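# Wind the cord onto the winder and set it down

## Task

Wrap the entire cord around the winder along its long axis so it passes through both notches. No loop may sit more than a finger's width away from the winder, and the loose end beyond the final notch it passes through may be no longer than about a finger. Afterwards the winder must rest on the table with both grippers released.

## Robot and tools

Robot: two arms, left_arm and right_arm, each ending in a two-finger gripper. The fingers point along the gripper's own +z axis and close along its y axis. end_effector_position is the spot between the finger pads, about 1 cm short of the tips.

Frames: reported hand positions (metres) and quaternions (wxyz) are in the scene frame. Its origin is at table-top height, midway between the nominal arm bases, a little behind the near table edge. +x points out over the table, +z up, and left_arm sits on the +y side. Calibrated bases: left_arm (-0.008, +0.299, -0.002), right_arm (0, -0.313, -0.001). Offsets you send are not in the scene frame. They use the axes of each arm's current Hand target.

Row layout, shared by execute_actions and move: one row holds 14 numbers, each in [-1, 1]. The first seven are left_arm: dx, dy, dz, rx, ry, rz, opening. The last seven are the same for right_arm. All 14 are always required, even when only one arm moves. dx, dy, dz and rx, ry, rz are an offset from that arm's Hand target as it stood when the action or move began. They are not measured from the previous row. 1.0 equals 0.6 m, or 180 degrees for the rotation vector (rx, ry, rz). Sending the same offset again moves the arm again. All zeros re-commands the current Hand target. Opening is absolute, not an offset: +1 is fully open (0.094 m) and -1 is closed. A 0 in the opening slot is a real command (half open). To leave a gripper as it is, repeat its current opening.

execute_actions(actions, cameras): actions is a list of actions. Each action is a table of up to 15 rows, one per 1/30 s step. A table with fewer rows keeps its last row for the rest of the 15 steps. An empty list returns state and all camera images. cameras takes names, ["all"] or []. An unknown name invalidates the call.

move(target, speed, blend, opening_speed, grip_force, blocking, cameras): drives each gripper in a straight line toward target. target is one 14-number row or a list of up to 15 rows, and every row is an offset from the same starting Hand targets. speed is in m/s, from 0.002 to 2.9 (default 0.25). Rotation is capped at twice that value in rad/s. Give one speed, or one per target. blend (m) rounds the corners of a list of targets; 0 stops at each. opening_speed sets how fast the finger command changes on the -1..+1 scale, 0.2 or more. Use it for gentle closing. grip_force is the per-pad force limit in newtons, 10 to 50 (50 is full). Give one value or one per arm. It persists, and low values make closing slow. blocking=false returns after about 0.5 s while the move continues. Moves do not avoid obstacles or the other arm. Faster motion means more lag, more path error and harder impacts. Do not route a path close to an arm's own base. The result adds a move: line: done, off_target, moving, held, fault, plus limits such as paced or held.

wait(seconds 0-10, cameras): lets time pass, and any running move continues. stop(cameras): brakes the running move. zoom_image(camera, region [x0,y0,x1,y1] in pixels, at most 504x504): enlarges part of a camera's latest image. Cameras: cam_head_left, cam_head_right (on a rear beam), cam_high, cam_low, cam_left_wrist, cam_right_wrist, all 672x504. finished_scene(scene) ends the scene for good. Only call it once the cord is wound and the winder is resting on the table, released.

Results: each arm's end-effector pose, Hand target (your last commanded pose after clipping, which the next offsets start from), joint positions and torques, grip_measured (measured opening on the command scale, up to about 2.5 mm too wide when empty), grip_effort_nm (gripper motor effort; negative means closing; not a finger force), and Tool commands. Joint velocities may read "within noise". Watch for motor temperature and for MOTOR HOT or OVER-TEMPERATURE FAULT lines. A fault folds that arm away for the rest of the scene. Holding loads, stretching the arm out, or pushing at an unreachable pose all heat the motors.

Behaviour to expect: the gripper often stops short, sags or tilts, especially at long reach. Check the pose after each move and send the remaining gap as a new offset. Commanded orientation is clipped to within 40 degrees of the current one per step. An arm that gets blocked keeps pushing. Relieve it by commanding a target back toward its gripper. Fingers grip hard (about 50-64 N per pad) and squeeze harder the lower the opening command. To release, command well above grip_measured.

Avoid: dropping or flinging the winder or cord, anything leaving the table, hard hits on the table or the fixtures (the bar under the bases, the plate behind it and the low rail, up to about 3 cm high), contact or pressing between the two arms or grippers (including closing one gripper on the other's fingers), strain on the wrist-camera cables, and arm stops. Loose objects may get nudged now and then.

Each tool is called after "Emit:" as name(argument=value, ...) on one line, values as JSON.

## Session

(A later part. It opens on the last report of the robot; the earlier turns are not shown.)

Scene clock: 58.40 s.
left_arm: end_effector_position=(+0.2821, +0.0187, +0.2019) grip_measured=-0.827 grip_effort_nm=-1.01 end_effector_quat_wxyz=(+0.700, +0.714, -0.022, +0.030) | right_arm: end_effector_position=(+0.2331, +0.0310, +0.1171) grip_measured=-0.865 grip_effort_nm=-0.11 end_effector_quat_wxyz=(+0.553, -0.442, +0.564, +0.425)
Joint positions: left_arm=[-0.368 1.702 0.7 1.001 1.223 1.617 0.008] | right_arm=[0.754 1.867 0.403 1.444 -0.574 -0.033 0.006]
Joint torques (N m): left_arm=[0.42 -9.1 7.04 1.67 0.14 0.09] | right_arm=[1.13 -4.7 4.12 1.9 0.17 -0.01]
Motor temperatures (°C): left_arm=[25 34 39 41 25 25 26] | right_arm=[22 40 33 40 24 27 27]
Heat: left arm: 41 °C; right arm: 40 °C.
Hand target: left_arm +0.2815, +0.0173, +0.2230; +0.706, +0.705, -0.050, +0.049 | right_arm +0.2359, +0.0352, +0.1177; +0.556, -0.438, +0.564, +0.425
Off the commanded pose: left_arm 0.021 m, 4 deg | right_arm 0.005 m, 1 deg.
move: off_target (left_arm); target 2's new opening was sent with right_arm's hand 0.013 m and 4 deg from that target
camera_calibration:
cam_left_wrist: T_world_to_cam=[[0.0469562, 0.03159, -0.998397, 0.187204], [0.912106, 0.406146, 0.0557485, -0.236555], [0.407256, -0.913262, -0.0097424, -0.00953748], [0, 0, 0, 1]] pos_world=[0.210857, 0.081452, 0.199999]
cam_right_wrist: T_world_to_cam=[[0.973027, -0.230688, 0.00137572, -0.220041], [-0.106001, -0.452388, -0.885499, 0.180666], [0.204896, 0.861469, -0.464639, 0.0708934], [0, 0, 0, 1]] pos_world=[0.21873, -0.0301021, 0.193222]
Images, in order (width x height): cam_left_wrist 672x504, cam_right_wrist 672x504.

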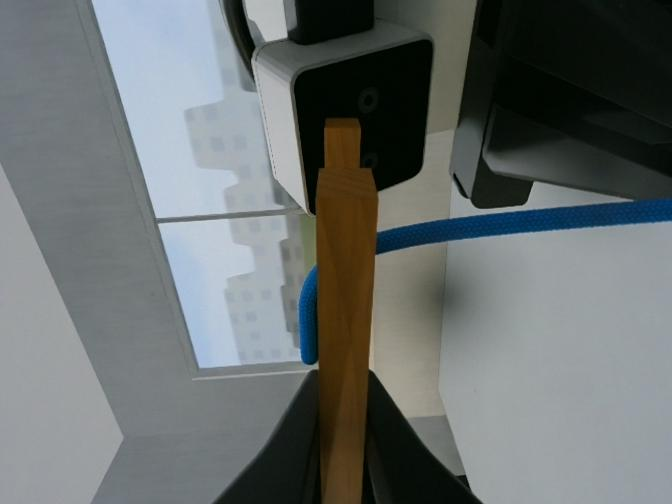

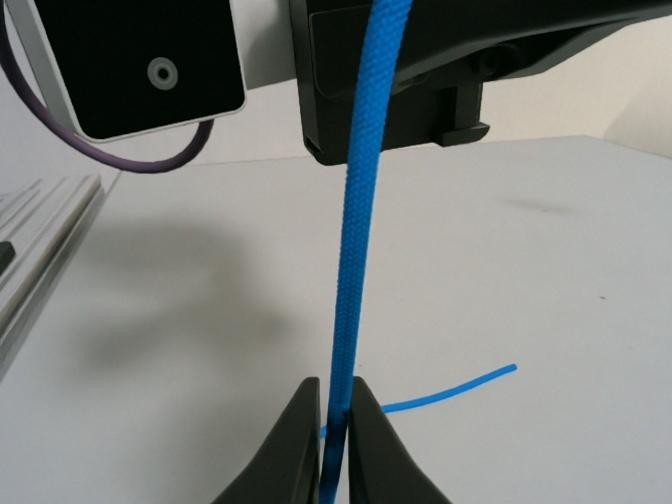

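Emit:
move(target=[[0,0,0,0,0,0,-1,-0.012,-0.028,-0.015,0,0,0,-0.867],[0,0,0,0,0,0,-1,-0.054,-0.078,-0.002,0,0,0,-0.867],[0,0,0,0,0,0,-1,-0.084,-0.22,0.029,0,0,0,-0.867],[0,0,0,0,0,0,-1,-0.192,-0.233,0.033,0,0,0,-0.867],[0,0,0,0,0,0,-1,-0.2705,-0.2315,0.0255,0,-0.07,0,-0.867],[0,0,0,0,0,0,-1,-0.3205,-0.211,-0.0525,0,-0.13,0,-0.867],[0,0,0,0,0,0,-1,-0.3205,0.045,-0.128,0,-0.13,0,-0.867],[0,0,0,0,0,0,-1,-0.279,0.08,-0.075,0,-0.05,0,-0.867],[0,0,0,0,0,0,-1,-0.184,0.098,-0.0835,-0.167,0,0,-0.867],[0,0,0,0,0,0,-1,-0.067,0.066,-0.075,-0.167,0,0,-0.867]], blend=[0.01,0.015,0.02,0.02,0.02,0.02,0.02,0.015,0.015,0], speed=0.16, cameras=["cam_left_wrist","cam_right_wrist","cam_head_left"])

Emit:
zoom_image(camera="cam_head_left", region=[290, 180, 420, 320])

Scene clock: 66.60 s.
left_arm: end_effector_position=(+0.2819, +0.0185, +0.2032) grip_measured=-0.827 grip_effort_nm=-1.00 end_effector_quat_wxyz=(+0.700, +0.713, -0.024, +0.031) | right_arm: end_effector_position=(+0.1876, +0.0051, +0.1622) grip_measured=-0.865 grip_effort_nm=-0.11 end_effector_quat_wxyz=(-0.427, +0.568, -0.434, -0.554)
Joint positions: left_arm=[-0.368 1.7 0.702 1.001 1.224 1.617 0.008] | right_arm=[0.58 1.669 0.518 1.084 -1.26 -0.084 0.006]
Joint torques (N m): left_arm=[0.47 -8.9 6.94 1.66 0.13 0.08] | right_arm=[-0.18 -4.75 3.12 1.68 -0.12 -0.02]
Heat: left arm: 42 °C; right arm: 39 °C.
Hand target: left_arm +0.2815, +0.0173, +0.2231; +0.706, +0.705, -0.050, +0.049 | right_arm +0.1860, +0.0027, +0.1583; -0.423, +0.567, -0.435, -0.557
Off the commanded pose: left_arm 0.020 m, 4 deg | right_arm 0.005 m, 0 deg.
move: off_target (left_arm)
camera_calibration:
cam_left_wrist: T_world_to_cam=[[0.0513265, 0.0302071, -0.998225, 0.187271], [0.912386, 0.405032, 0.0591694, -0.237126], [0.406101, -0.913803, -0.00677162, -0.00988675], [0, 0, 0, 1]] pos_world=[0.210753, 0.0813522, 0.200902]
cam_right_wrist: T_world_to_cam=[[0.961025, 0.276448, -0.00282183, -0.181471], [0.124867, -0.44314, -0.887714, 0.161079], [-0.246657, 0.852762, -0.460387, 0.207497], [0, 0, 0, 1]] pos_world=[0.205466, -0.0553978, 0.238009]
Images, in order (width x height): cam_head_left 672x504, cam_left_wrist 672x504, cam_right_wrist 672x504.

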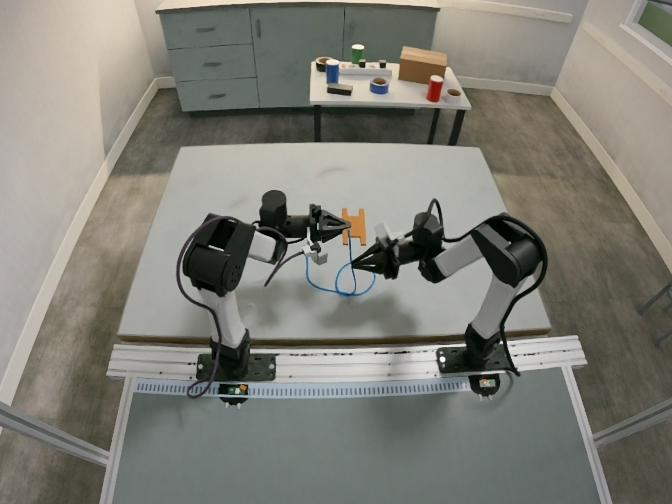

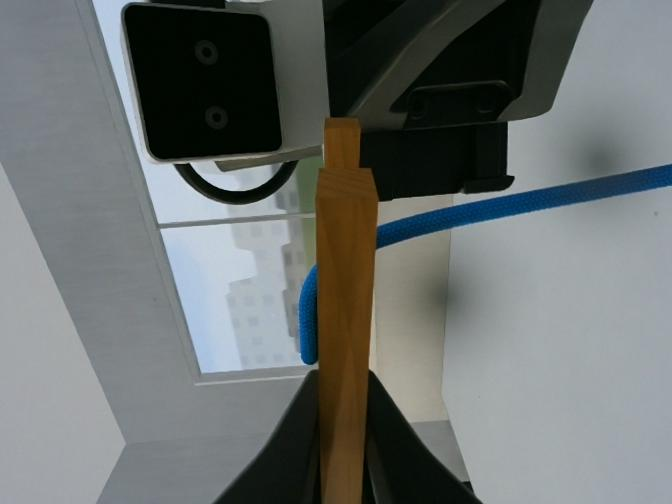

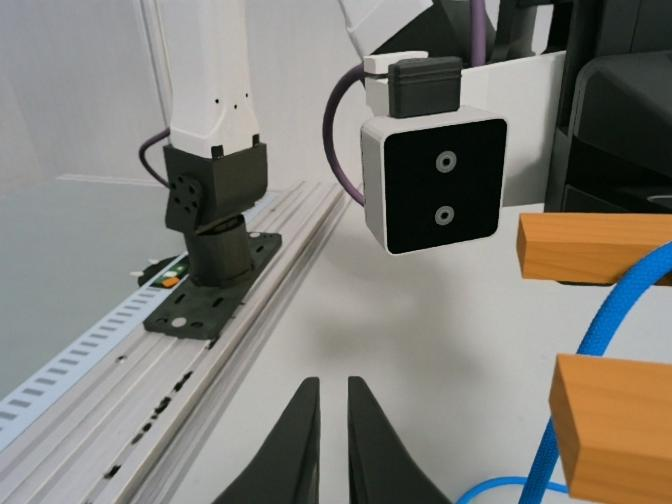

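Scaled by 3.600 from the camera's 672x504 image, which has a finer 960x720 frame.

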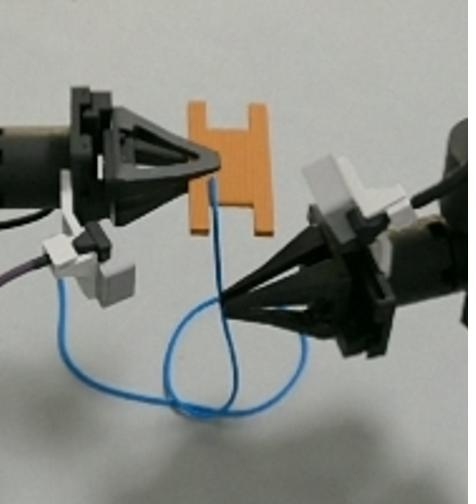

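Emit:
move(target=[[0,0,0,0,0,0,-1,0.02,0,-0.2,0,0,0,-0.86],[0,0,0,0,0,0,-1,0.067,-0.014,-0.1085,0.167,0,0,0.2],[0,0,0,0,0,0,-1,0.067,-0.0985,0.038,0.167,0,0,0.2],[0,0,0,0,0,0,-1,0.067,-0.0985,0.038,0.167,0,0,-0.895]], blend=[0.02,0,0,0], opening_speed=1.3, cameras=["cam_right_wrist"])

Emit:
zoom_image(camera="cam_right_wrist", region=[236, 330, 436, 504])

Scene clock: 72.77 s.
left_arm: end_effector_position=(+0.2857, +0.0205, +0.2024) grip_measured=-0.827 grip_effort_nm=-1.01 end_effector_quat_wxyz=(+0.699, +0.714, -0.017, +0.036) | right_arm: end_effector_position=(+0.2340, +0.0345, +0.1183) grip_measured=-0.893 grip_effort_nm=-0.11 end_effector_quat_wxyz=(+0.554, -0.442, +0.562, +0.426)
Joint positions: left_arm=[-0.362 1.7 0.702 0.994 1.213 1.621 0.008] | right_arm=[0.761 1.873 0.416 1.441 -0.569 -0.033 0.005]
Joint torques (N m): left_arm=[-0.1 -8.88 6.95 1.75 0.25 0.05] | right_arm=[1.06 -4.52 4.41 1.87 0.19 0.06]
Heat: left arm: 42 °C; right arm: 40 °C.
Hand target: left_arm +0.2815, +0.0173, +0.2231; +0.706, +0.705, -0.050, +0.049 | right_arm +0.2372, +0.0394, +0.1175; +0.556, -0.438, +0.564, +0.425
Off the commanded pose: left_arm 0.021 m, 4 deg | right_arm 0.006 m, 1 deg.
move: off_target (left_arm); target 2's new opening was sent with right_arm's hand 0.013 m and 4 deg from that target
camera_calibration:
cam_right_wrist: T_world_to_cam=[[0.973367, -0.229212, 0.00424457, -0.220666], [-0.101998, -0.449575, -0.8874, 0.182639], [0.205311, 0.863333, -0.46098, 0.0676968], [0, 0, 0, 1]] pos_world=[0.219519, -0.0269145, 0.194217]
Images, in order (width x height): cam_right_wrist 672x504.

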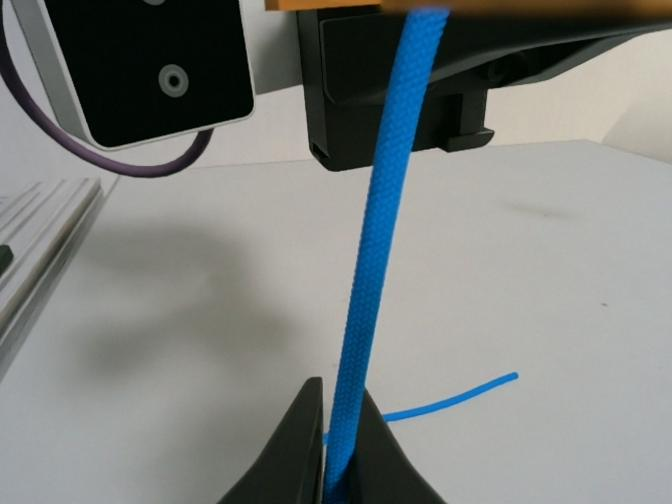

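Scaled by 2.520 from the camera's 672x504 image, which has a finer 960x720 frame.

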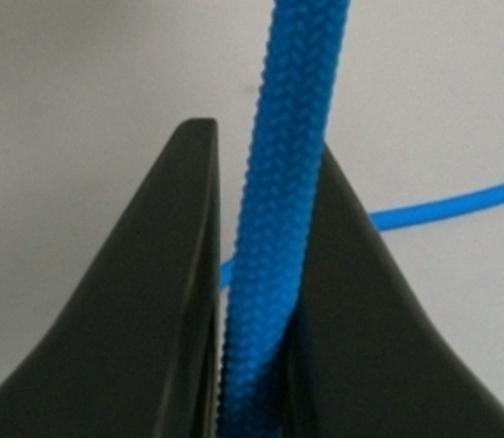

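Emit:
move(target=[[0,0,0,0,0,0,-1,-0.012,-0.028,-0.015,0,0,0,-0.885],[0,0,0,0,0,0,-1,-0.054,-0.078,-0.002,0,0,0,-0.885],[0,0,0,0,0,0,-1,-0.084,-0.22,0.029,0,0,0,-0.885],[0,0,0,0,0,0,-1,-0.192,-0.24,0.033,0,0,0,-0.885],[0,0,0,0,0,0,-1,-0.2705,-0.2315,0.0255,0,-0.07,0,-0.885]], blend=[0.01,0.015,0.02,0.02,0], speed=0.16, cameras=["cam_left_wrist","cam_right_wrist"])

Scene clock: 75.87 s.
left_arm: end_effector_position=(+0.2850, +0.0191, +0.2154) grip_measured=-0.827 grip_effort_nm=-1.01 end_effector_quat_wxyz=(+0.704, +0.707, -0.039, +0.051) | right_arm: end_effector_position=(+0.3736, +0.0206, +0.2750) grip_measured=-0.886 grip_effort_nm=0.06 end_effector_quat_wxyz=(+0.607, -0.392, +0.507, +0.471)
Joint positions: left_arm=[-0.363 1.686 0.721 1.011 1.222 1.626 0.008] | right_arm=[0.477 1.821 0.999 1.106 -0.831 0.201 0.005]
Joint torques (N m): left_arm=[0.01 -7.47 5.65 1.55 0.12 -0.01] | right_arm=[0.64 -7.51 6.19 1.79 0.28 0.05]
Heat: left arm: 41 °C; right arm: 41 °C.
Hand target: left_arm +0.2814, +0.0173, +0.2230; +0.706, +0.705, -0.050, +0.049 | right_arm +0.3750, +0.0222, +0.2804; +0.615, -0.388, +0.500, +0.470
Off the commanded pose: left_arm 0.009 m, 1 deg | right_arm 0.006 m, 1 deg.
move: done
camera_calibration:
cam_left_wrist: T_world_to_cam=[[0.0992525, 0.0167726, -0.994921, 0.185196], [0.906318, 0.411231, 0.0973462, -0.247578], [0.410775, -0.911377, 0.0256144, -0.018809], [0, 0, 0, 1]] pos_world=[0.213729, 0.0815633, 0.208838]
cam_right_wrist: T_world_to_cam=[[0.972671, -0.232111, -0.00597634, -0.357264], [-0.0688053, -0.263558, -0.962187, 0.333996], [0.221759, 0.936302, -0.272325, 0.0636107], [0, 0, 0, 1]] pos_world=[0.356374, -0.0544562, 0.336554]
Images, in order (width x height): cam_left_wrist 672x504, cam_right_wrist 672x504.

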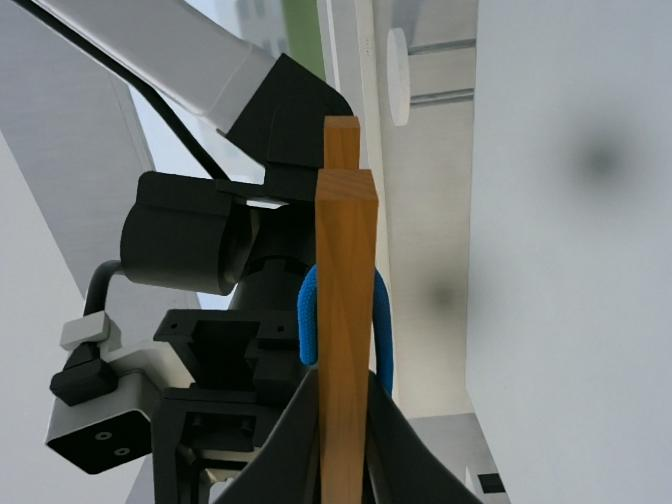

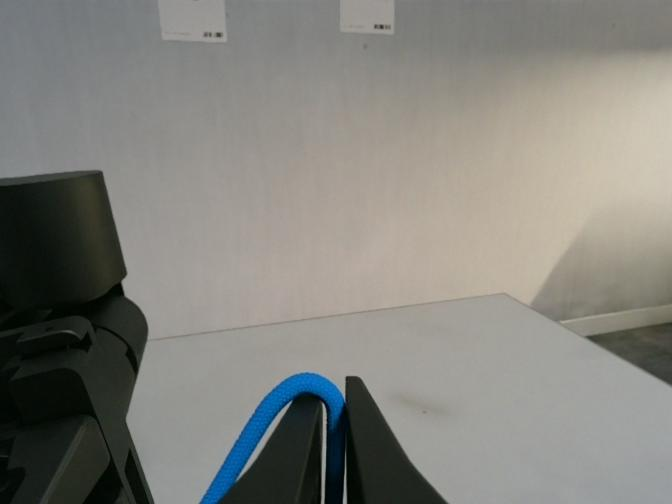

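Emit:
move(target=[[0,0,0,0,0,0,-1,-0.065,0.017,-0.073,0,-0.06,0,-0.885],[0,0,0,0,0,0,-1,-0.085,0.273,-0.145,0,-0.06,0,-0.885],[0,0,0,0,0,0,-1,-0.033,0.31,-0.095,0,0.02,0,-0.885],[0,0,0,0,0,0,-1,0.0585,0.328,-0.122,-0.166,0.065,0.0174,-0.885],[0,0,0,0,0,0,-1,0.1775,0.295,-0.141,-0.166,0.065,0.0174,-0.885]], blend=[0.02,0.02,0.015,0.015,0], speed=0.16, cameras=["cam_left_wrist","cam_right_wrist","cam_head_left"])

Emit:
zoom_image(camera="cam_head_left", region=[290, 180, 420, 320])

Scene clock: 82.00 s.
left_arm: end_effector_position=(+0.2837, +0.0191, +0.2151) grip_measured=-0.827 grip_effort_nm=-1.01 end_effector_quat_wxyz=(+0.704, +0.707, -0.041, +0.047) | right_arm: end_effector_position=(+0.1903, +0.0098, +0.1616) grip_measured=-0.886 grip_effort_nm=0.05 end_effector_quat_wxyz=(-0.430, +0.566, -0.431, -0.555)
Joint positions: left_arm=[-0.363 1.686 0.721 1.009 1.23 1.626 0.008] | right_arm=[0.589 1.704 0.531 1.137 -1.251 -0.059 0.005]
Joint torques (N m): left_arm=[0.03 -7.54 5.6 1.57 0.05 -0.02] | right_arm=[0.02 -4.75 3.04 1.67 -0.1 -0.03]
Heat: left arm: 41 °C; right arm: 40 °C.
Hand target: left_arm +0.2814, +0.0173, +0.2231; +0.706, +0.705, -0.050, +0.049 | right_arm +0.1890, +0.0074, +0.1581; -0.428, +0.565, -0.431, -0.558
Off the commanded pose: left_arm 0.008 m, 1 deg | right_arm 0.005 m, 0 deg.
move: done
camera_calibration:
cam_left_wrist: T_world_to_cam=[[0.0978627, 0.0170577, -0.995054, 0.185467], [0.909549, 0.404265, 0.0963835, -0.246956], [0.403909, -0.914483, 0.0240476, -0.015979], [0, 0, 0, 1]] pos_world=[0.212922, 0.0820594, 0.208736]
cam_right_wrist: T_world_to_cam=[[0.961304, 0.275488, 0.00092857, -0.186154], [0.125453, -0.434756, -0.891767, 0.16269], [-0.245267, 0.857376, -0.452493, 0.202304], [0, 0, 0, 1]] pos_world=[0.208159, -0.0514366, 0.236796]
Images, in order (width x height): cam_head_left 672x504, cam_left_wrist 672x504, cam_right_wrist 672x504.

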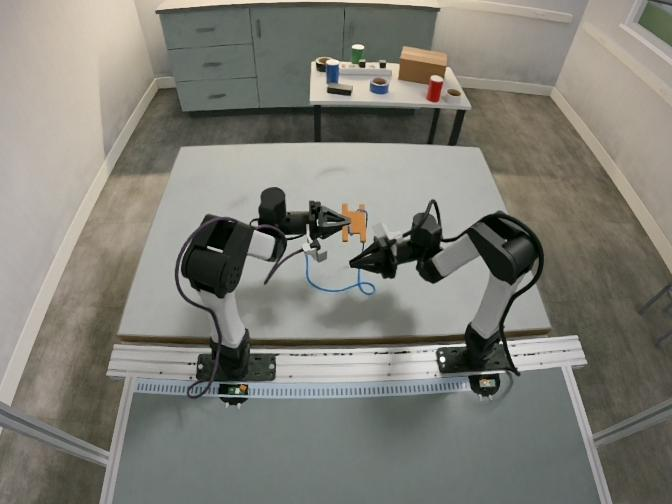

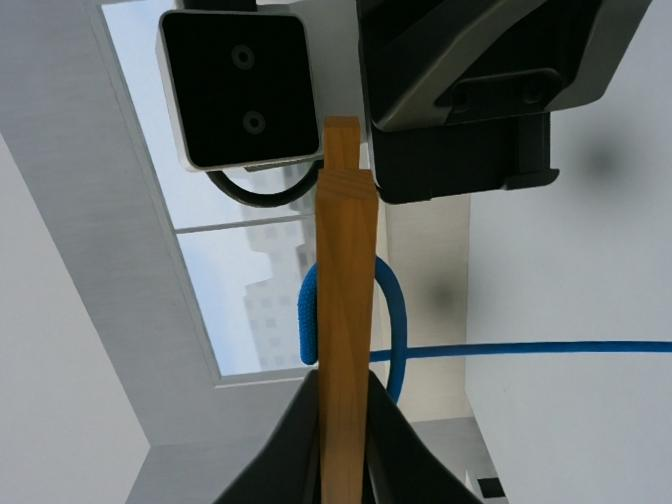

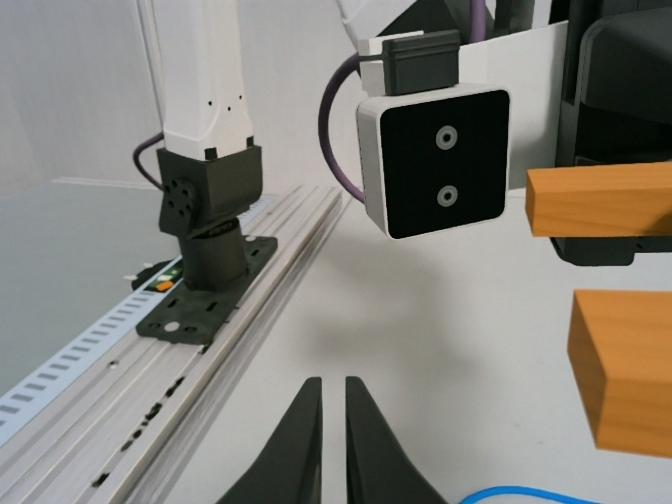

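Scaled by 3.600 from the camera's 672x504 image, which has a finer 960x720 frame.

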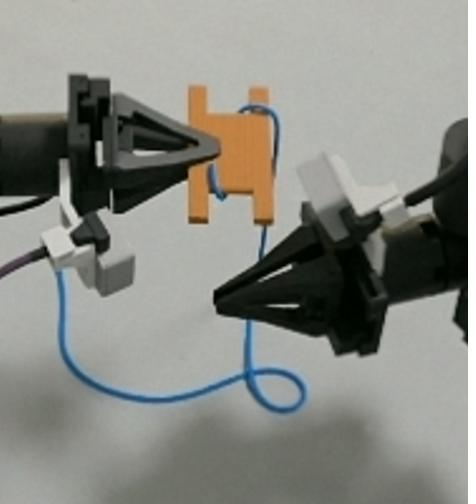

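Emit:
move(target=[[0,0,0,0,0,0,-1,0,0,-0.2,0,0,0,-0.86],[0,0,0,0,0,0,-1,0.013,-0.088,-0.2177,0.167,0,0,0.2],[0,0,0,0,0,0,-1,0.013,-0.172,-0.0727,0.167,0,0,0.2],[0,0,0,0,0,0,-1,0.013,-0.172,-0.0727,0.167,0,0,-0.895]], blend=[0.02,0,0,0], opening_speed=1.3, cameras=["cam_right_wrist","cam_left_wrist"])

Scene clock: 88.50 s.
left_arm: end_effector_position=(+0.2837, +0.0191, +0.2151) grip_measured=-0.827 grip_effort_nm=-1.01 end_effector_quat_wxyz=(+0.704, +0.707, -0.041, +0.047) | right_arm: end_effector_position=(+0.2957, -0.0110, +0.1498) grip_measured=-0.893 grip_effort_nm=-0.11 end_effector_quat_wxyz=(+0.558, -0.438, +0.560, +0.427)
Joint positions: left_arm=[-0.363 1.686 0.721 1.009 1.23 1.626 0.008] | right_arm=[0.495 1.78 0.529 1.249 -0.829 -0.025 0.005]
Joint torques (N m): left_arm=[0.01 -7.51 5.64 1.56 0.06 -0.01] | right_arm=[0.68 -5.34 5.31 1.63 0.11 0.06]
Heat: left arm: 41 °C; right arm: 40 °C.
Hand target: left_arm +0.2814, +0.0173, +0.2231; +0.706, +0.705, -0.050, +0.049 | right_arm +0.3000, -0.0077, +0.1509; +0.559, -0.435, +0.562, +0.427
Off the commanded pose: left_arm 0.008 m, 1 deg | right_arm 0.005 m, 0 deg.
move: done
camera_calibration:
cam_left_wrist: T_world_to_cam=[[0.0978627, 0.0170577, -0.995054, 0.185467], [0.909549, 0.404265, 0.0963835, -0.246956], [0.403909, -0.914483, 0.0240476, -0.015979], [0, 0, 0, 1]] pos_world=[0.212922, 0.0820594, 0.208736]
cam_right_wrist: T_world_to_cam=[[0.971978, -0.23505, 0.00321159, -0.290851], [-0.103154, -0.438758, -0.892665, 0.19762], [0.21123, 0.86732, -0.450709, 0.105504], [0, 0, 0, 1]] pos_world=[0.2808, -0.0731623, 0.224894]
Images, in order (width x height): cam_left_wrist 672x504, cam_right_wrist 672x504.

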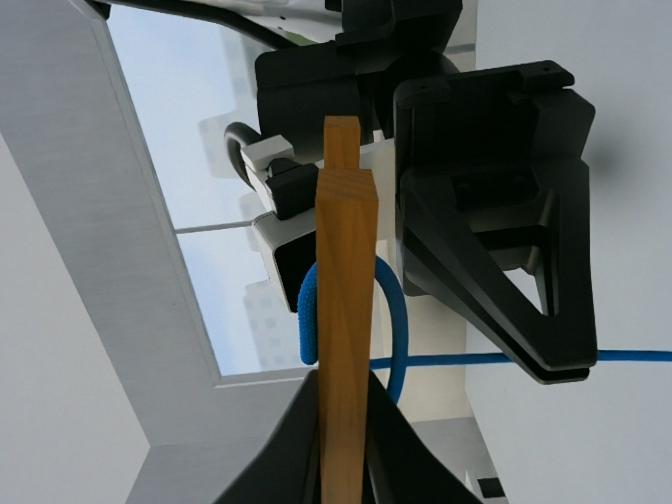

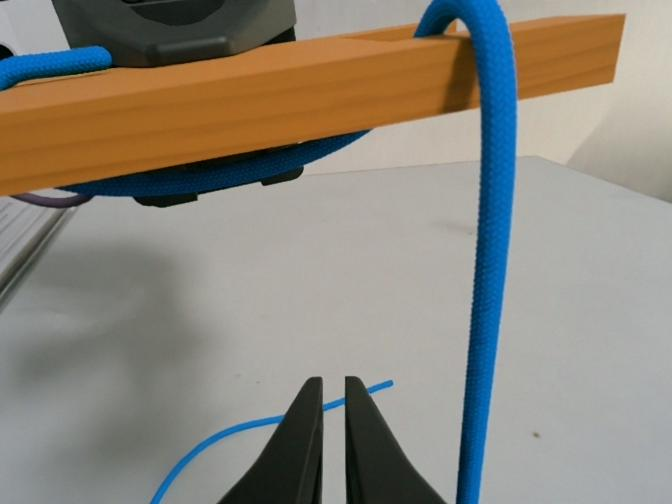

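Emit:
move(target=[[0,0,0,0,0,0,-1,0,-0.04,-0.08,0,0,0,0.1],[0,0,0,0,0,0,-1,0,-0.04,0.008,0,0,0,0.1],[0,0,0,0,0,0,-1,0,-0.04,0.008,0,0,0,-0.895]], opening_speed=1.3, cameras=["cam_right_wrist","cam_left_wrist"])

Scene clock: 91.77 s.
left_arm: end_effector_position=(+0.2837, +0.0191, +0.2151) grip_measured=-0.827 grip_effort_nm=-1.01 end_effector_quat_wxyz=(+0.704, +0.707, -0.041, +0.047) | right_arm: end_effector_position=(+0.3189, -0.0112, +0.1503) grip_measured=-0.893 grip_effort_nm=-0.11 end_effector_quat_wxyz=(+0.558, -0.439, +0.560, +0.429)
Joint positions: left_arm=[-0.363 1.686 0.721 1.009 1.23 1.626 0.008] | right_arm=[0.457 1.837 0.617 1.219 -0.871 -0.024 0.005]
Joint torques (N m): left_arm=[0.03 -7.49 5.67 1.57 0.05 -0.02] | right_arm=[0.34 -5.86 5.52 1.66 0.08 0.03]
Heat: left arm: 41 °C; right arm: 40 °C.
Hand target: left_arm +0.2814, +0.0173, +0.2231; +0.706, +0.705, -0.050, +0.049 | right_arm +0.3245, -0.0093, +0.1510; +0.560, -0.435, +0.562, +0.427
Off the commanded pose: left_arm 0.008 m, 1 deg | right_arm 0.006 m, 1 deg.
move: done
camera_calibration:
cam_left_wrist: T_world_to_cam=[[0.0978627, 0.0170577, -0.995054, 0.185467], [0.909549, 0.404265, 0.0963835, -0.246956], [0.403909, -0.914483, 0.0240476, -0.015979], [0, 0, 0, 1]] pos_world=[0.212922, 0.0820594, 0.208736]
cam_right_wrist: T_world_to_cam=[[0.972863, -0.231369, 0.00255924, -0.313528], [-0.101918, -0.438424, -0.892971, 0.200065], [0.207728, 0.868477, -0.450107, 0.10206], [0, 0, 0, 1]] pos_world=[0.30421, -0.0734635, 0.225393]
Images, in order (width x height): cam_left_wrist 672x504, cam_right_wrist 672x504.

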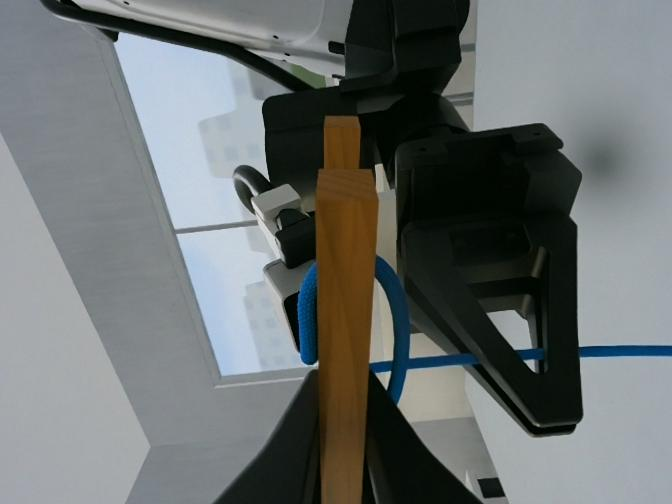

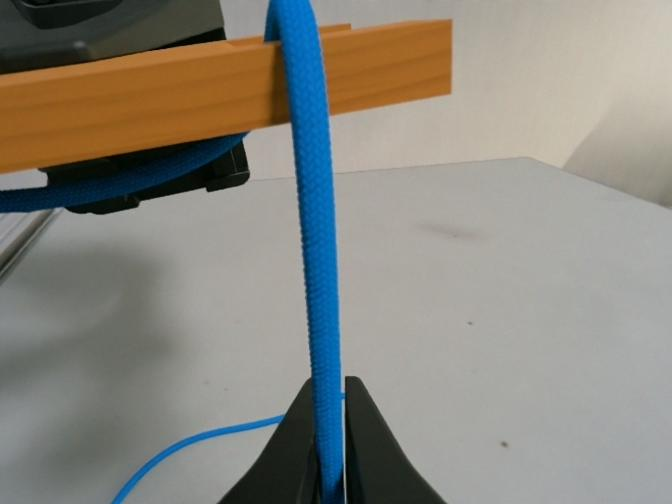

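Emit:
move(target=[[0,0,0,0,0,0,-1,-0.048,-0.079,-0.0145,0,0,0,-0.895],[0,0,0,0,0,0,-1,-0.232,-0.072,0.056,0,0,0,-0.895],[0,0,0,0,0,0,-1,-0.257,-0.049,-0.005,0,-0.13,0,-0.895],[0,0,0,0,0,0,-1,-0.257,0.082,-0.044,-0.1,-0.13,0,-0.895],[0,0,0,0,0,0,-1,-0.257,0.203,-0.076,-0.16,-0.12,0,-0.895],[0,0,0,0,0,0,-1,-0.223,0.239,-0.027,-0.167,-0.05,0,-0.895],[0,0,0,0,0,0,-1,-0.132,0.258,-0.0325,-0.167,0,0,-0.895],[0,0,0,0,0,0,-1,-0.012,0.225,-0.027,-0.167,0,0,-0.895]], blend=[0.02,0.01,0.02,0.02,0.02,0.015,0.015,0], speed=0.15, cameras=["cam_left_wrist","cam_right_wrist","cam_head_left"])

Emit:
zoom_image(camera="cam_head_left", region=[290, 180, 420, 320])

Scene clock: 99.33 s.
left_arm: end_effector_position=(+0.2783, +0.0158, +0.2160) grip_measured=-0.827 grip_effort_nm=-1.01 end_effector_quat_wxyz=(+0.704, +0.707, -0.050, +0.040) | right_arm: end_effector_position=(+0.1908, +0.0117, +0.1601) grip_measured=-0.894 grip_effort_nm=-0.08 end_effector_quat_wxyz=(-0.427, +0.565, -0.434, -0.557)
Joint positions: left_arm=[-0.375 1.683 0.721 1.009 1.241 1.626 0.008] | right_arm=[0.594 1.713 0.535 1.139 -1.245 -0.053 0.005]
Joint torques (N m): left_arm=[0.92 -7.21 5.63 1.55 -0.06 -0.02] | right_arm=[0.06 -4.86 3.3 1.69 -0.08 -0.04]
Heat: left arm: 41 °C; right arm: 41 °C.
Hand target: left_arm +0.2814, +0.0173, +0.2231; +0.706, +0.705, -0.050, +0.049 | right_arm +0.1898, +0.0098, +0.1574; -0.428, +0.565, -0.431, -0.558
Off the commanded pose: left_arm 0.008 m, 1 deg | right_arm 0.003 m, 0 deg.
move: done
camera_calibration:
cam_left_wrist: T_world_to_cam=[[0.10122, 0.0147994, -0.994754, 0.185905], [0.918133, 0.383672, 0.0991315, -0.243375], [0.383126, -0.923351, 0.0252474, -0.0111277], [0, 0, 0, 1]] pos_world=[0.208897, 0.0803502, 0.209337]
cam_right_wrist: T_world_to_cam=[[0.961503, 0.274678, -0.00799386, -0.185707], [0.117702, -0.43795, -0.891261, 0.163569], [-0.24831, 0.856009, -0.453421, 0.200896], [0, 0, 0, 1]] pos_world=[0.20919, -0.0493243, 0.235389]
Images, in order (width x height): cam_head_left 672x504, cam_left_wrist 672x504, cam_right_wrist 672x504.

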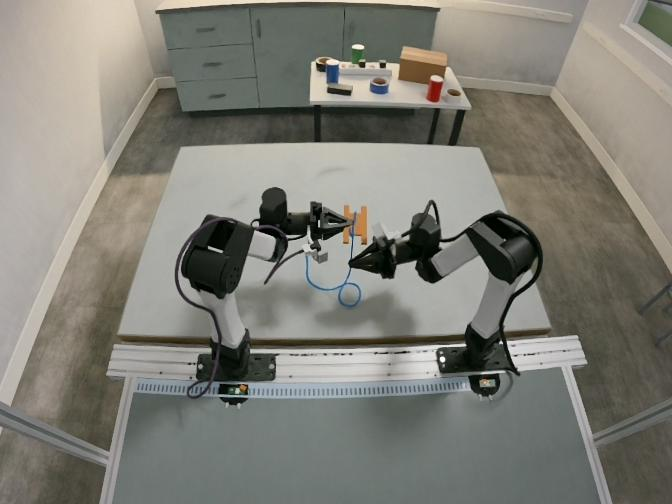

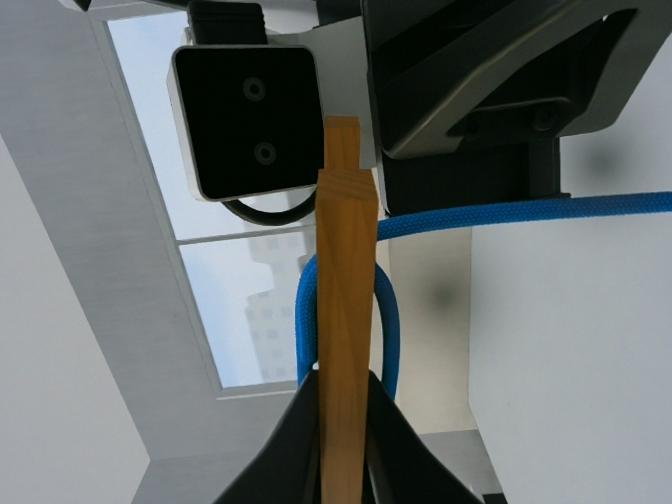

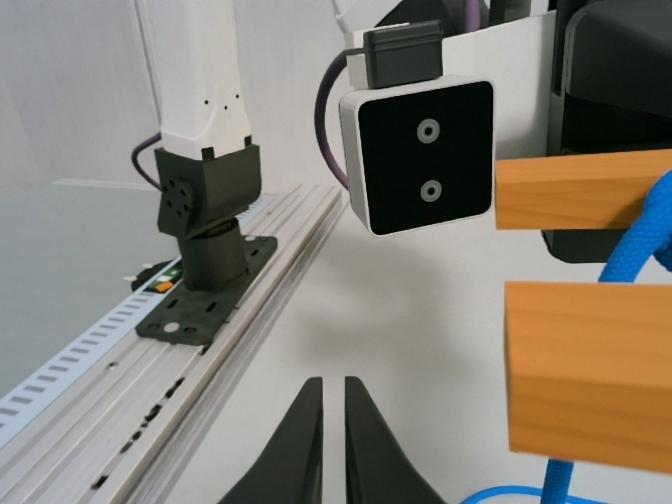

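Scaled by 3.600 from the camera's 672x504 image, which has a finer 960x720 frame.

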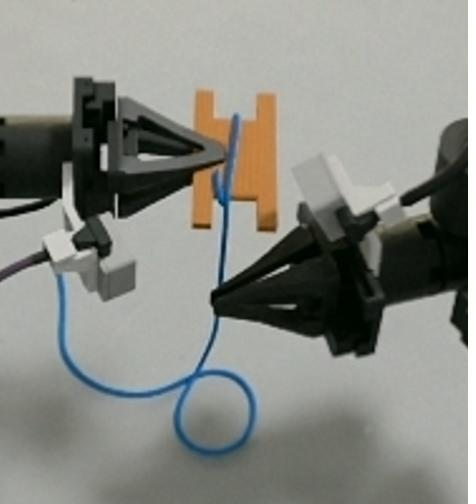

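Emit:
move(target=[[0,0,0,0,0,0,-1,0.02,0,-0.2,0,0,0,-0.86],[0,0,0,0,0,0,-1,0.054,-0.001,-0.14,0.167,0,0,0.2],[0,0,0,0,0,0,-1,0.054,-0.085,0.005,0.167,0,0,0.2],[0,0,0,0,0,0,-1,0.054,-0.085,0.005,0.167,0,0,-0.895]], blend=[0.02,0,0,0], opening_speed=1.4, cameras=["cam_right_wrist","cam_left_wrist"])

Scene clock: 105.30 s.
left_arm: end_effector_position=(+0.2791, +0.0158, +0.2157) grip_measured=-0.827 grip_effort_nm=-1.01 end_effector_quat_wxyz=(+0.704, +0.707, -0.048, +0.041) | right_arm: end_effector_position=(+0.2352, +0.0224, +0.1221) grip_measured=-0.893 grip_effort_nm=-0.10 end_effector_quat_wxyz=(+0.554, -0.439, +0.564, +0.427)
Joint positions: left_arm=[-0.375 1.683 0.721 1.007 1.237 1.626 0.008] | right_arm=[0.724 1.835 0.386 1.433 -0.602 -0.026 0.005]
Joint torques (N m): left_arm=[0.92 -7.21 5.64 1.58 -0.02 0] | right_arm=[0.62 -4.83 4.19 1.91 0.11 0.01]
Heat: left arm: 41 °C; right arm: 41 °C.
Hand target: left_arm +0.2814, +0.0173, +0.2231; +0.706, +0.705, -0.050, +0.049 | right_arm +0.2384, +0.0257, +0.1250; +0.560, -0.435, +0.562, +0.427
Off the commanded pose: left_arm 0.008 m, 1 deg | right_arm 0.006 m, 1 deg.
move: done; target 2's new opening was sent with right_arm's hand 0.011 m and 4 deg from that target
camera_calibration:
cam_left_wrist: T_world_to_cam=[[0.0989372, 0.0157291, -0.994969, 0.186206], [0.916726, 0.387491, 0.0972826, -0.243339], [0.387071, -0.921739, 0.0239179, -0.0122716], [0, 0, 0, 1]] pos_world=[0.209403, 0.0800515, 0.209236]
cam_right_wrist: T_world_to_cam=[[0.972533, -0.232743, -0.00318155, -0.223444], [-0.109903, -0.447102, -0.887706, 0.182484], [0.205185, 0.863673, -0.4604, 0.0795549], [0, 0, 0, 1]] pos_world=[0.221039, -0.0391256, 0.197909]
Images, in order (width x height): cam_left_wrist 672x504, cam_right_wrist 672x504.

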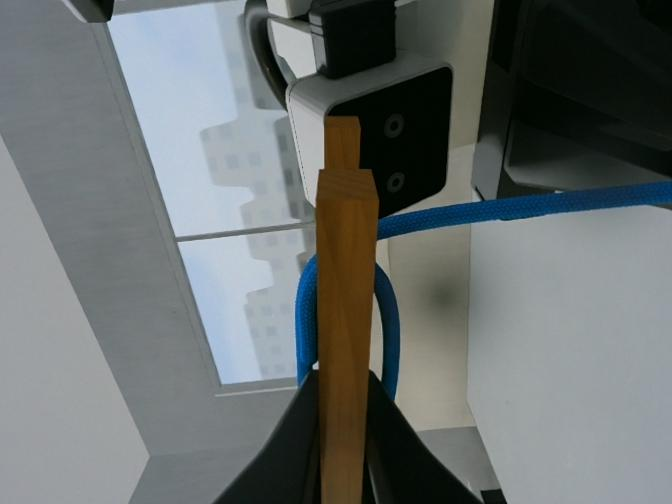

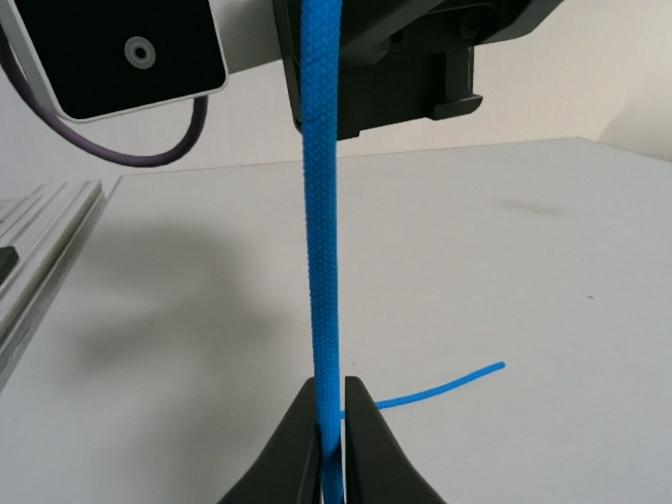

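Emit:
move(target=[[0,0,0,0,0,0,-1,-0.008,-0.0235,0,0,0,0,-0.89],[0,0,0,0,0,0,-1,-0.042,-0.071,0.009,0,0,0,-0.89],[0,0,0,0,0,0,-1,-0.072,-0.212,0.044,0,0,0,-0.89],[0,0,0,0,0,0,-1,-0.18,-0.225,0.047,0,0,0,-0.89],[0,0,0,0,0,0,-1,-0.272,-0.221,0.036,0,-0.07,0,-0.89],[0,0,0,0,0,0,-1,-0.3,-0.2025,-0.0245,0,-0.13,0,-0.89],[0,0,0,0,0,0,-1,-0.3,-0.0715,-0.063,-0.1,-0.13,0,-0.89],[0,0,0,0,0,0,-1,-0.3,0.049,-0.0955,-0.16,-0.12,0,-0.89],[0,0,0,0,0,0,-1,-0.267,0.086,-0.0415,-0.167,-0.05,0,-0.89],[0,0,0,0,0,0,-1,-0.175,0.107,-0.042,-0.167,0,0,-0.89],[0,0,0,0,0,0,-1,-0.055,0.074,-0.0365,-0.167,0,0,-0.89]], blend=[0.01,0.015,0.02,0.02,0.015,0.02,0.02,0.02,0.015,0.015,0], speed=0.16, cameras=["cam_left_wrist","cam_right_wrist","cam_head_left"])

Emit:
zoom_image(camera="cam_head_left", region=[290, 180, 420, 320])

Scene clock: 112.50 s.
left_arm: end_effector_position=(+0.2774, +0.0207, +0.1852) grip_measured=-0.827 grip_effort_nm=-1.01 end_effector_quat_wxyz=(+0.684, +0.729, -0.010, +0.009) | right_arm: end_effector_position=(+0.2003, +0.0159, +0.2002) grip_measured=-0.890 grip_effort_nm=0.01 end_effector_quat_wxyz=(-0.505, +0.570, -0.378, -0.526)
Joint positions: left_arm=[-0.366 1.691 0.691 0.866 1.236 1.695 0.008] | right_arm=[0.598 1.686 0.565 1.305 -1.195 -0.022 0.005]
Joint torques (N m): left_arm=[0.34 -9.31 7.51 2.77 0.12 -0.5] | right_arm=[0.88 -1.72 1.02 0.47 -0.29 0.04]
Heat: left arm: 41 °C; right arm: 41 °C.
Hand target: left_arm +0.2815, +0.0173, +0.2231; +0.706, +0.705, -0.050, +0.049 | right_arm +0.1897, +0.0163, +0.1580; -0.428, +0.565, -0.432, -0.558
Off the commanded pose: left_arm 0.038 m, 7 deg | right_arm 0.044 m, 11 deg.
move: off_target (left_arm, right_arm); blend cut to 0.0075 m at target 1
camera_calibration:
cam_left_wrist: T_world_to_cam=[[-0.000102452, 0.0748074, -0.997198, 0.18262], [0.918396, 0.394561, 0.0295046, -0.228811], [0.395662, -0.91582, -0.0687433, 0.00830281], [0, 0, 0, 1]] pos_world=[0.206873, 0.0842225, 0.18943]
cam_right_wrist: T_world_to_cam=[[0.960167, 0.220723, 0.171351, -0.230445], [0.240118, -0.338123, -0.909954, 0.177678], [-0.14291, 0.914852, -0.377654, 0.180557], [0, 0, 0, 1]] pos_world=[0.204406, -0.0542416, 0.269354]
Images, in order (width x height): cam_head_left 672x504, cam_left_wrist 672x504, cam_right_wrist 672x504.

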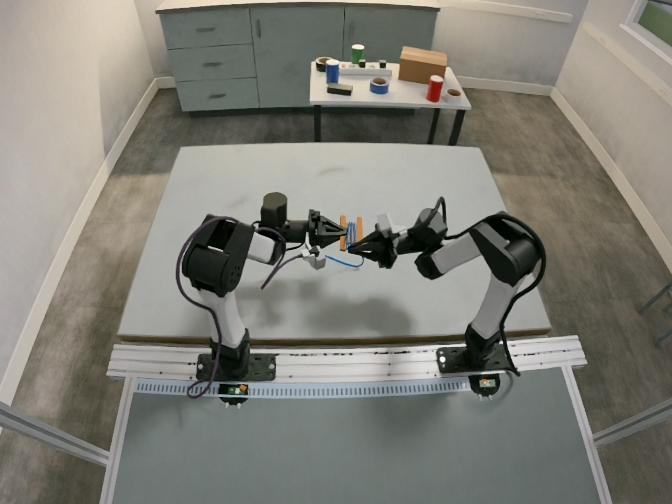

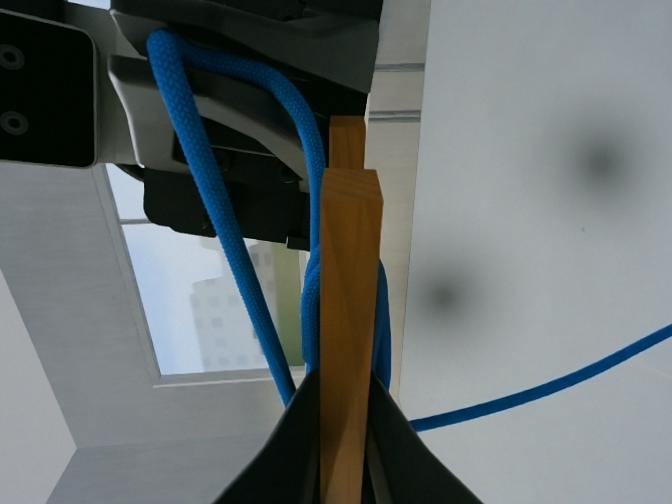

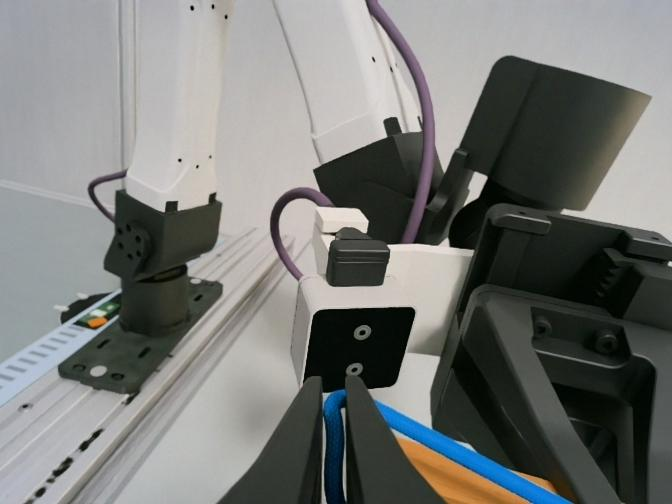

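Scaled by 3.600 from the camera's 672x504 image, which has a finer 960x720 frame.

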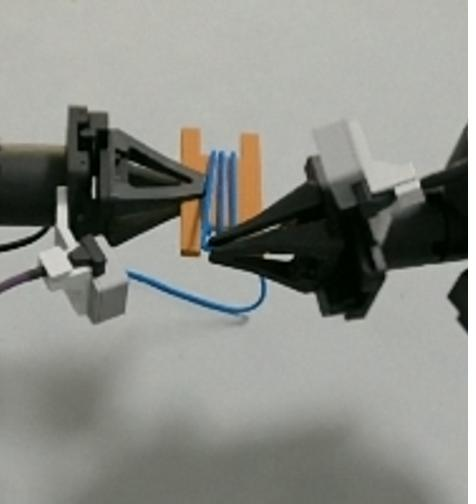

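Emit:
wait(seconds=0.1, cameras=["cam_head_right","cam_high","cam_low"])

Emit:
zoom_image(camera="cam_head_right", region=[310, 200, 420, 300])

Emit:
zoom_image(camera="cam_high", region=[340, 150, 450, 260])

Emit:
zoom_image(camera="cam_low", region=[280, 210, 370, 290])

Scene clock: 113.33 s.
left_arm: end_effector_position=(+0.2774, +0.0207, +0.1852) grip_measured=-0.827 grip_effort_nm=-1.01 end_effector_quat_wxyz=(+0.684, +0.729, -0.010, +0.009) | right_arm: end_effector_position=(+0.2003, +0.0159, +0.2002) grip_measured=-0.890 grip_effort_nm=0.01 end_effector_quat_wxyz=(-0.505, +0.570, -0.378, -0.526)
Joint positions: left_arm=[-0.366 1.691 0.691 0.866 1.236 1.695 0.008] | right_arm=[0.598 1.686 0.565 1.305 -1.195 -0.022 0.005]
Joint torques (N m): left_arm=[0.36 -9.29 7.49 2.77 0.12 -0.51] | right_arm=[1.05 -1.74 1.11 0.45 -0.32 0.04]
Heat: left arm: 41 °C; right arm: 41 °C.
Hand target: left_arm +0.2815, +0.0173, +0.2231; +0.706, +0.705, -0.050, +0.049 | right_arm +0.1897, +0.0163, +0.1580; -0.428, +0.565, -0.432, -0.558
Tool commands: left_gripper/opening=-1.0 right_gripper/opening=-0.89
Off the commanded pose: left_arm 0.038 m, 7 deg | right_arm 0.044 m, 11 deg.
wait: 0.10 s; at rest from the start
Images, in order (width x height): cam_head_right 672x504, cam_high 672x504, cam_low 672x504.

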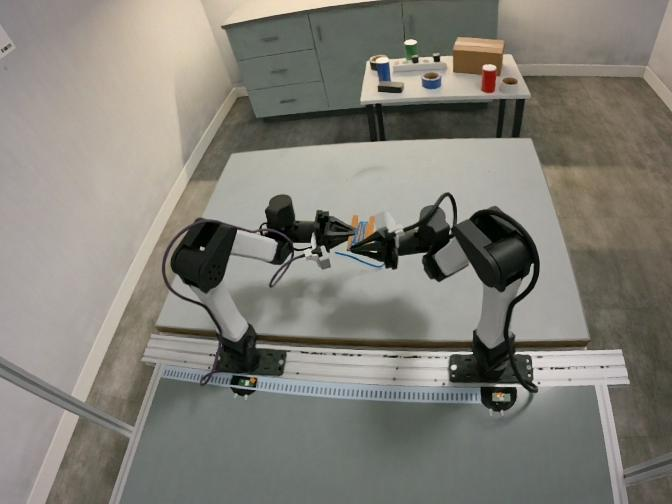

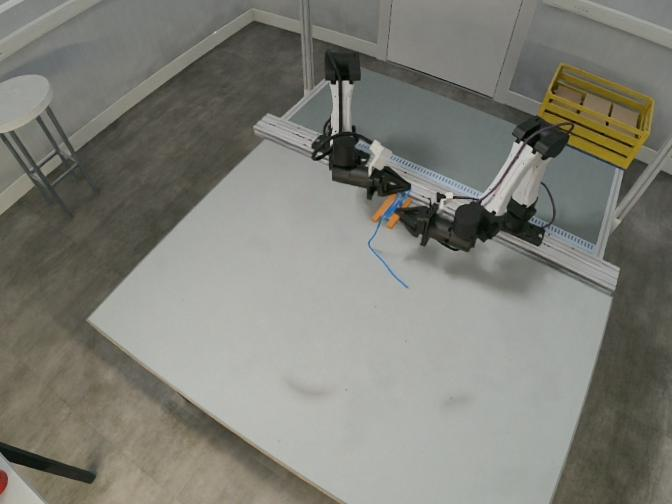

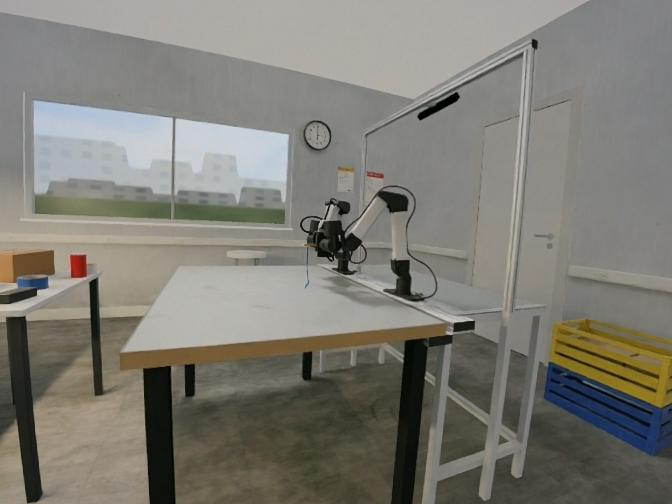

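Scaled by 4.582 from the camera's 672x504 image, which has a finer 960x720 frame.

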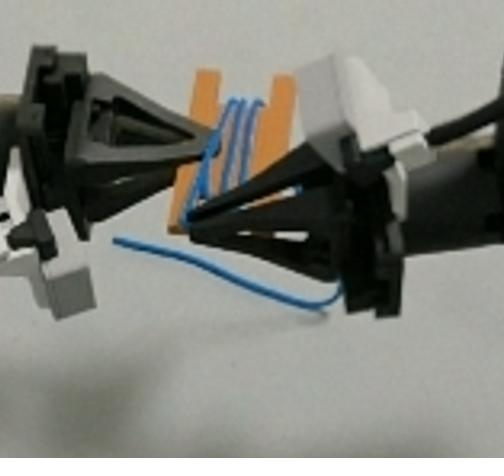

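Scaled by 4.582 from the camera's 672x504 image, which has a finer 960x720 frame.

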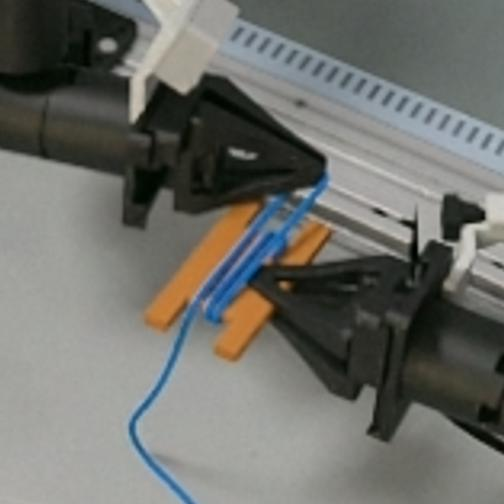

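Scaled by 5.600 from the camera's 672x504 image, which has a finer 960x720 frame.

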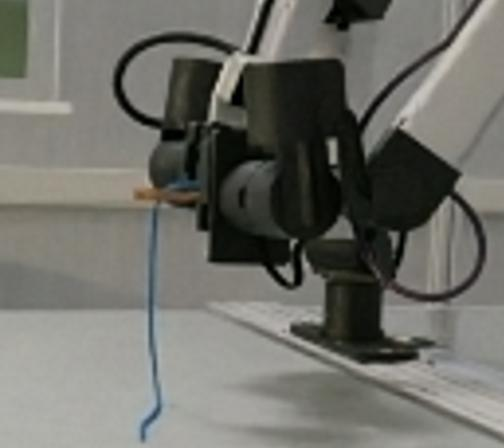

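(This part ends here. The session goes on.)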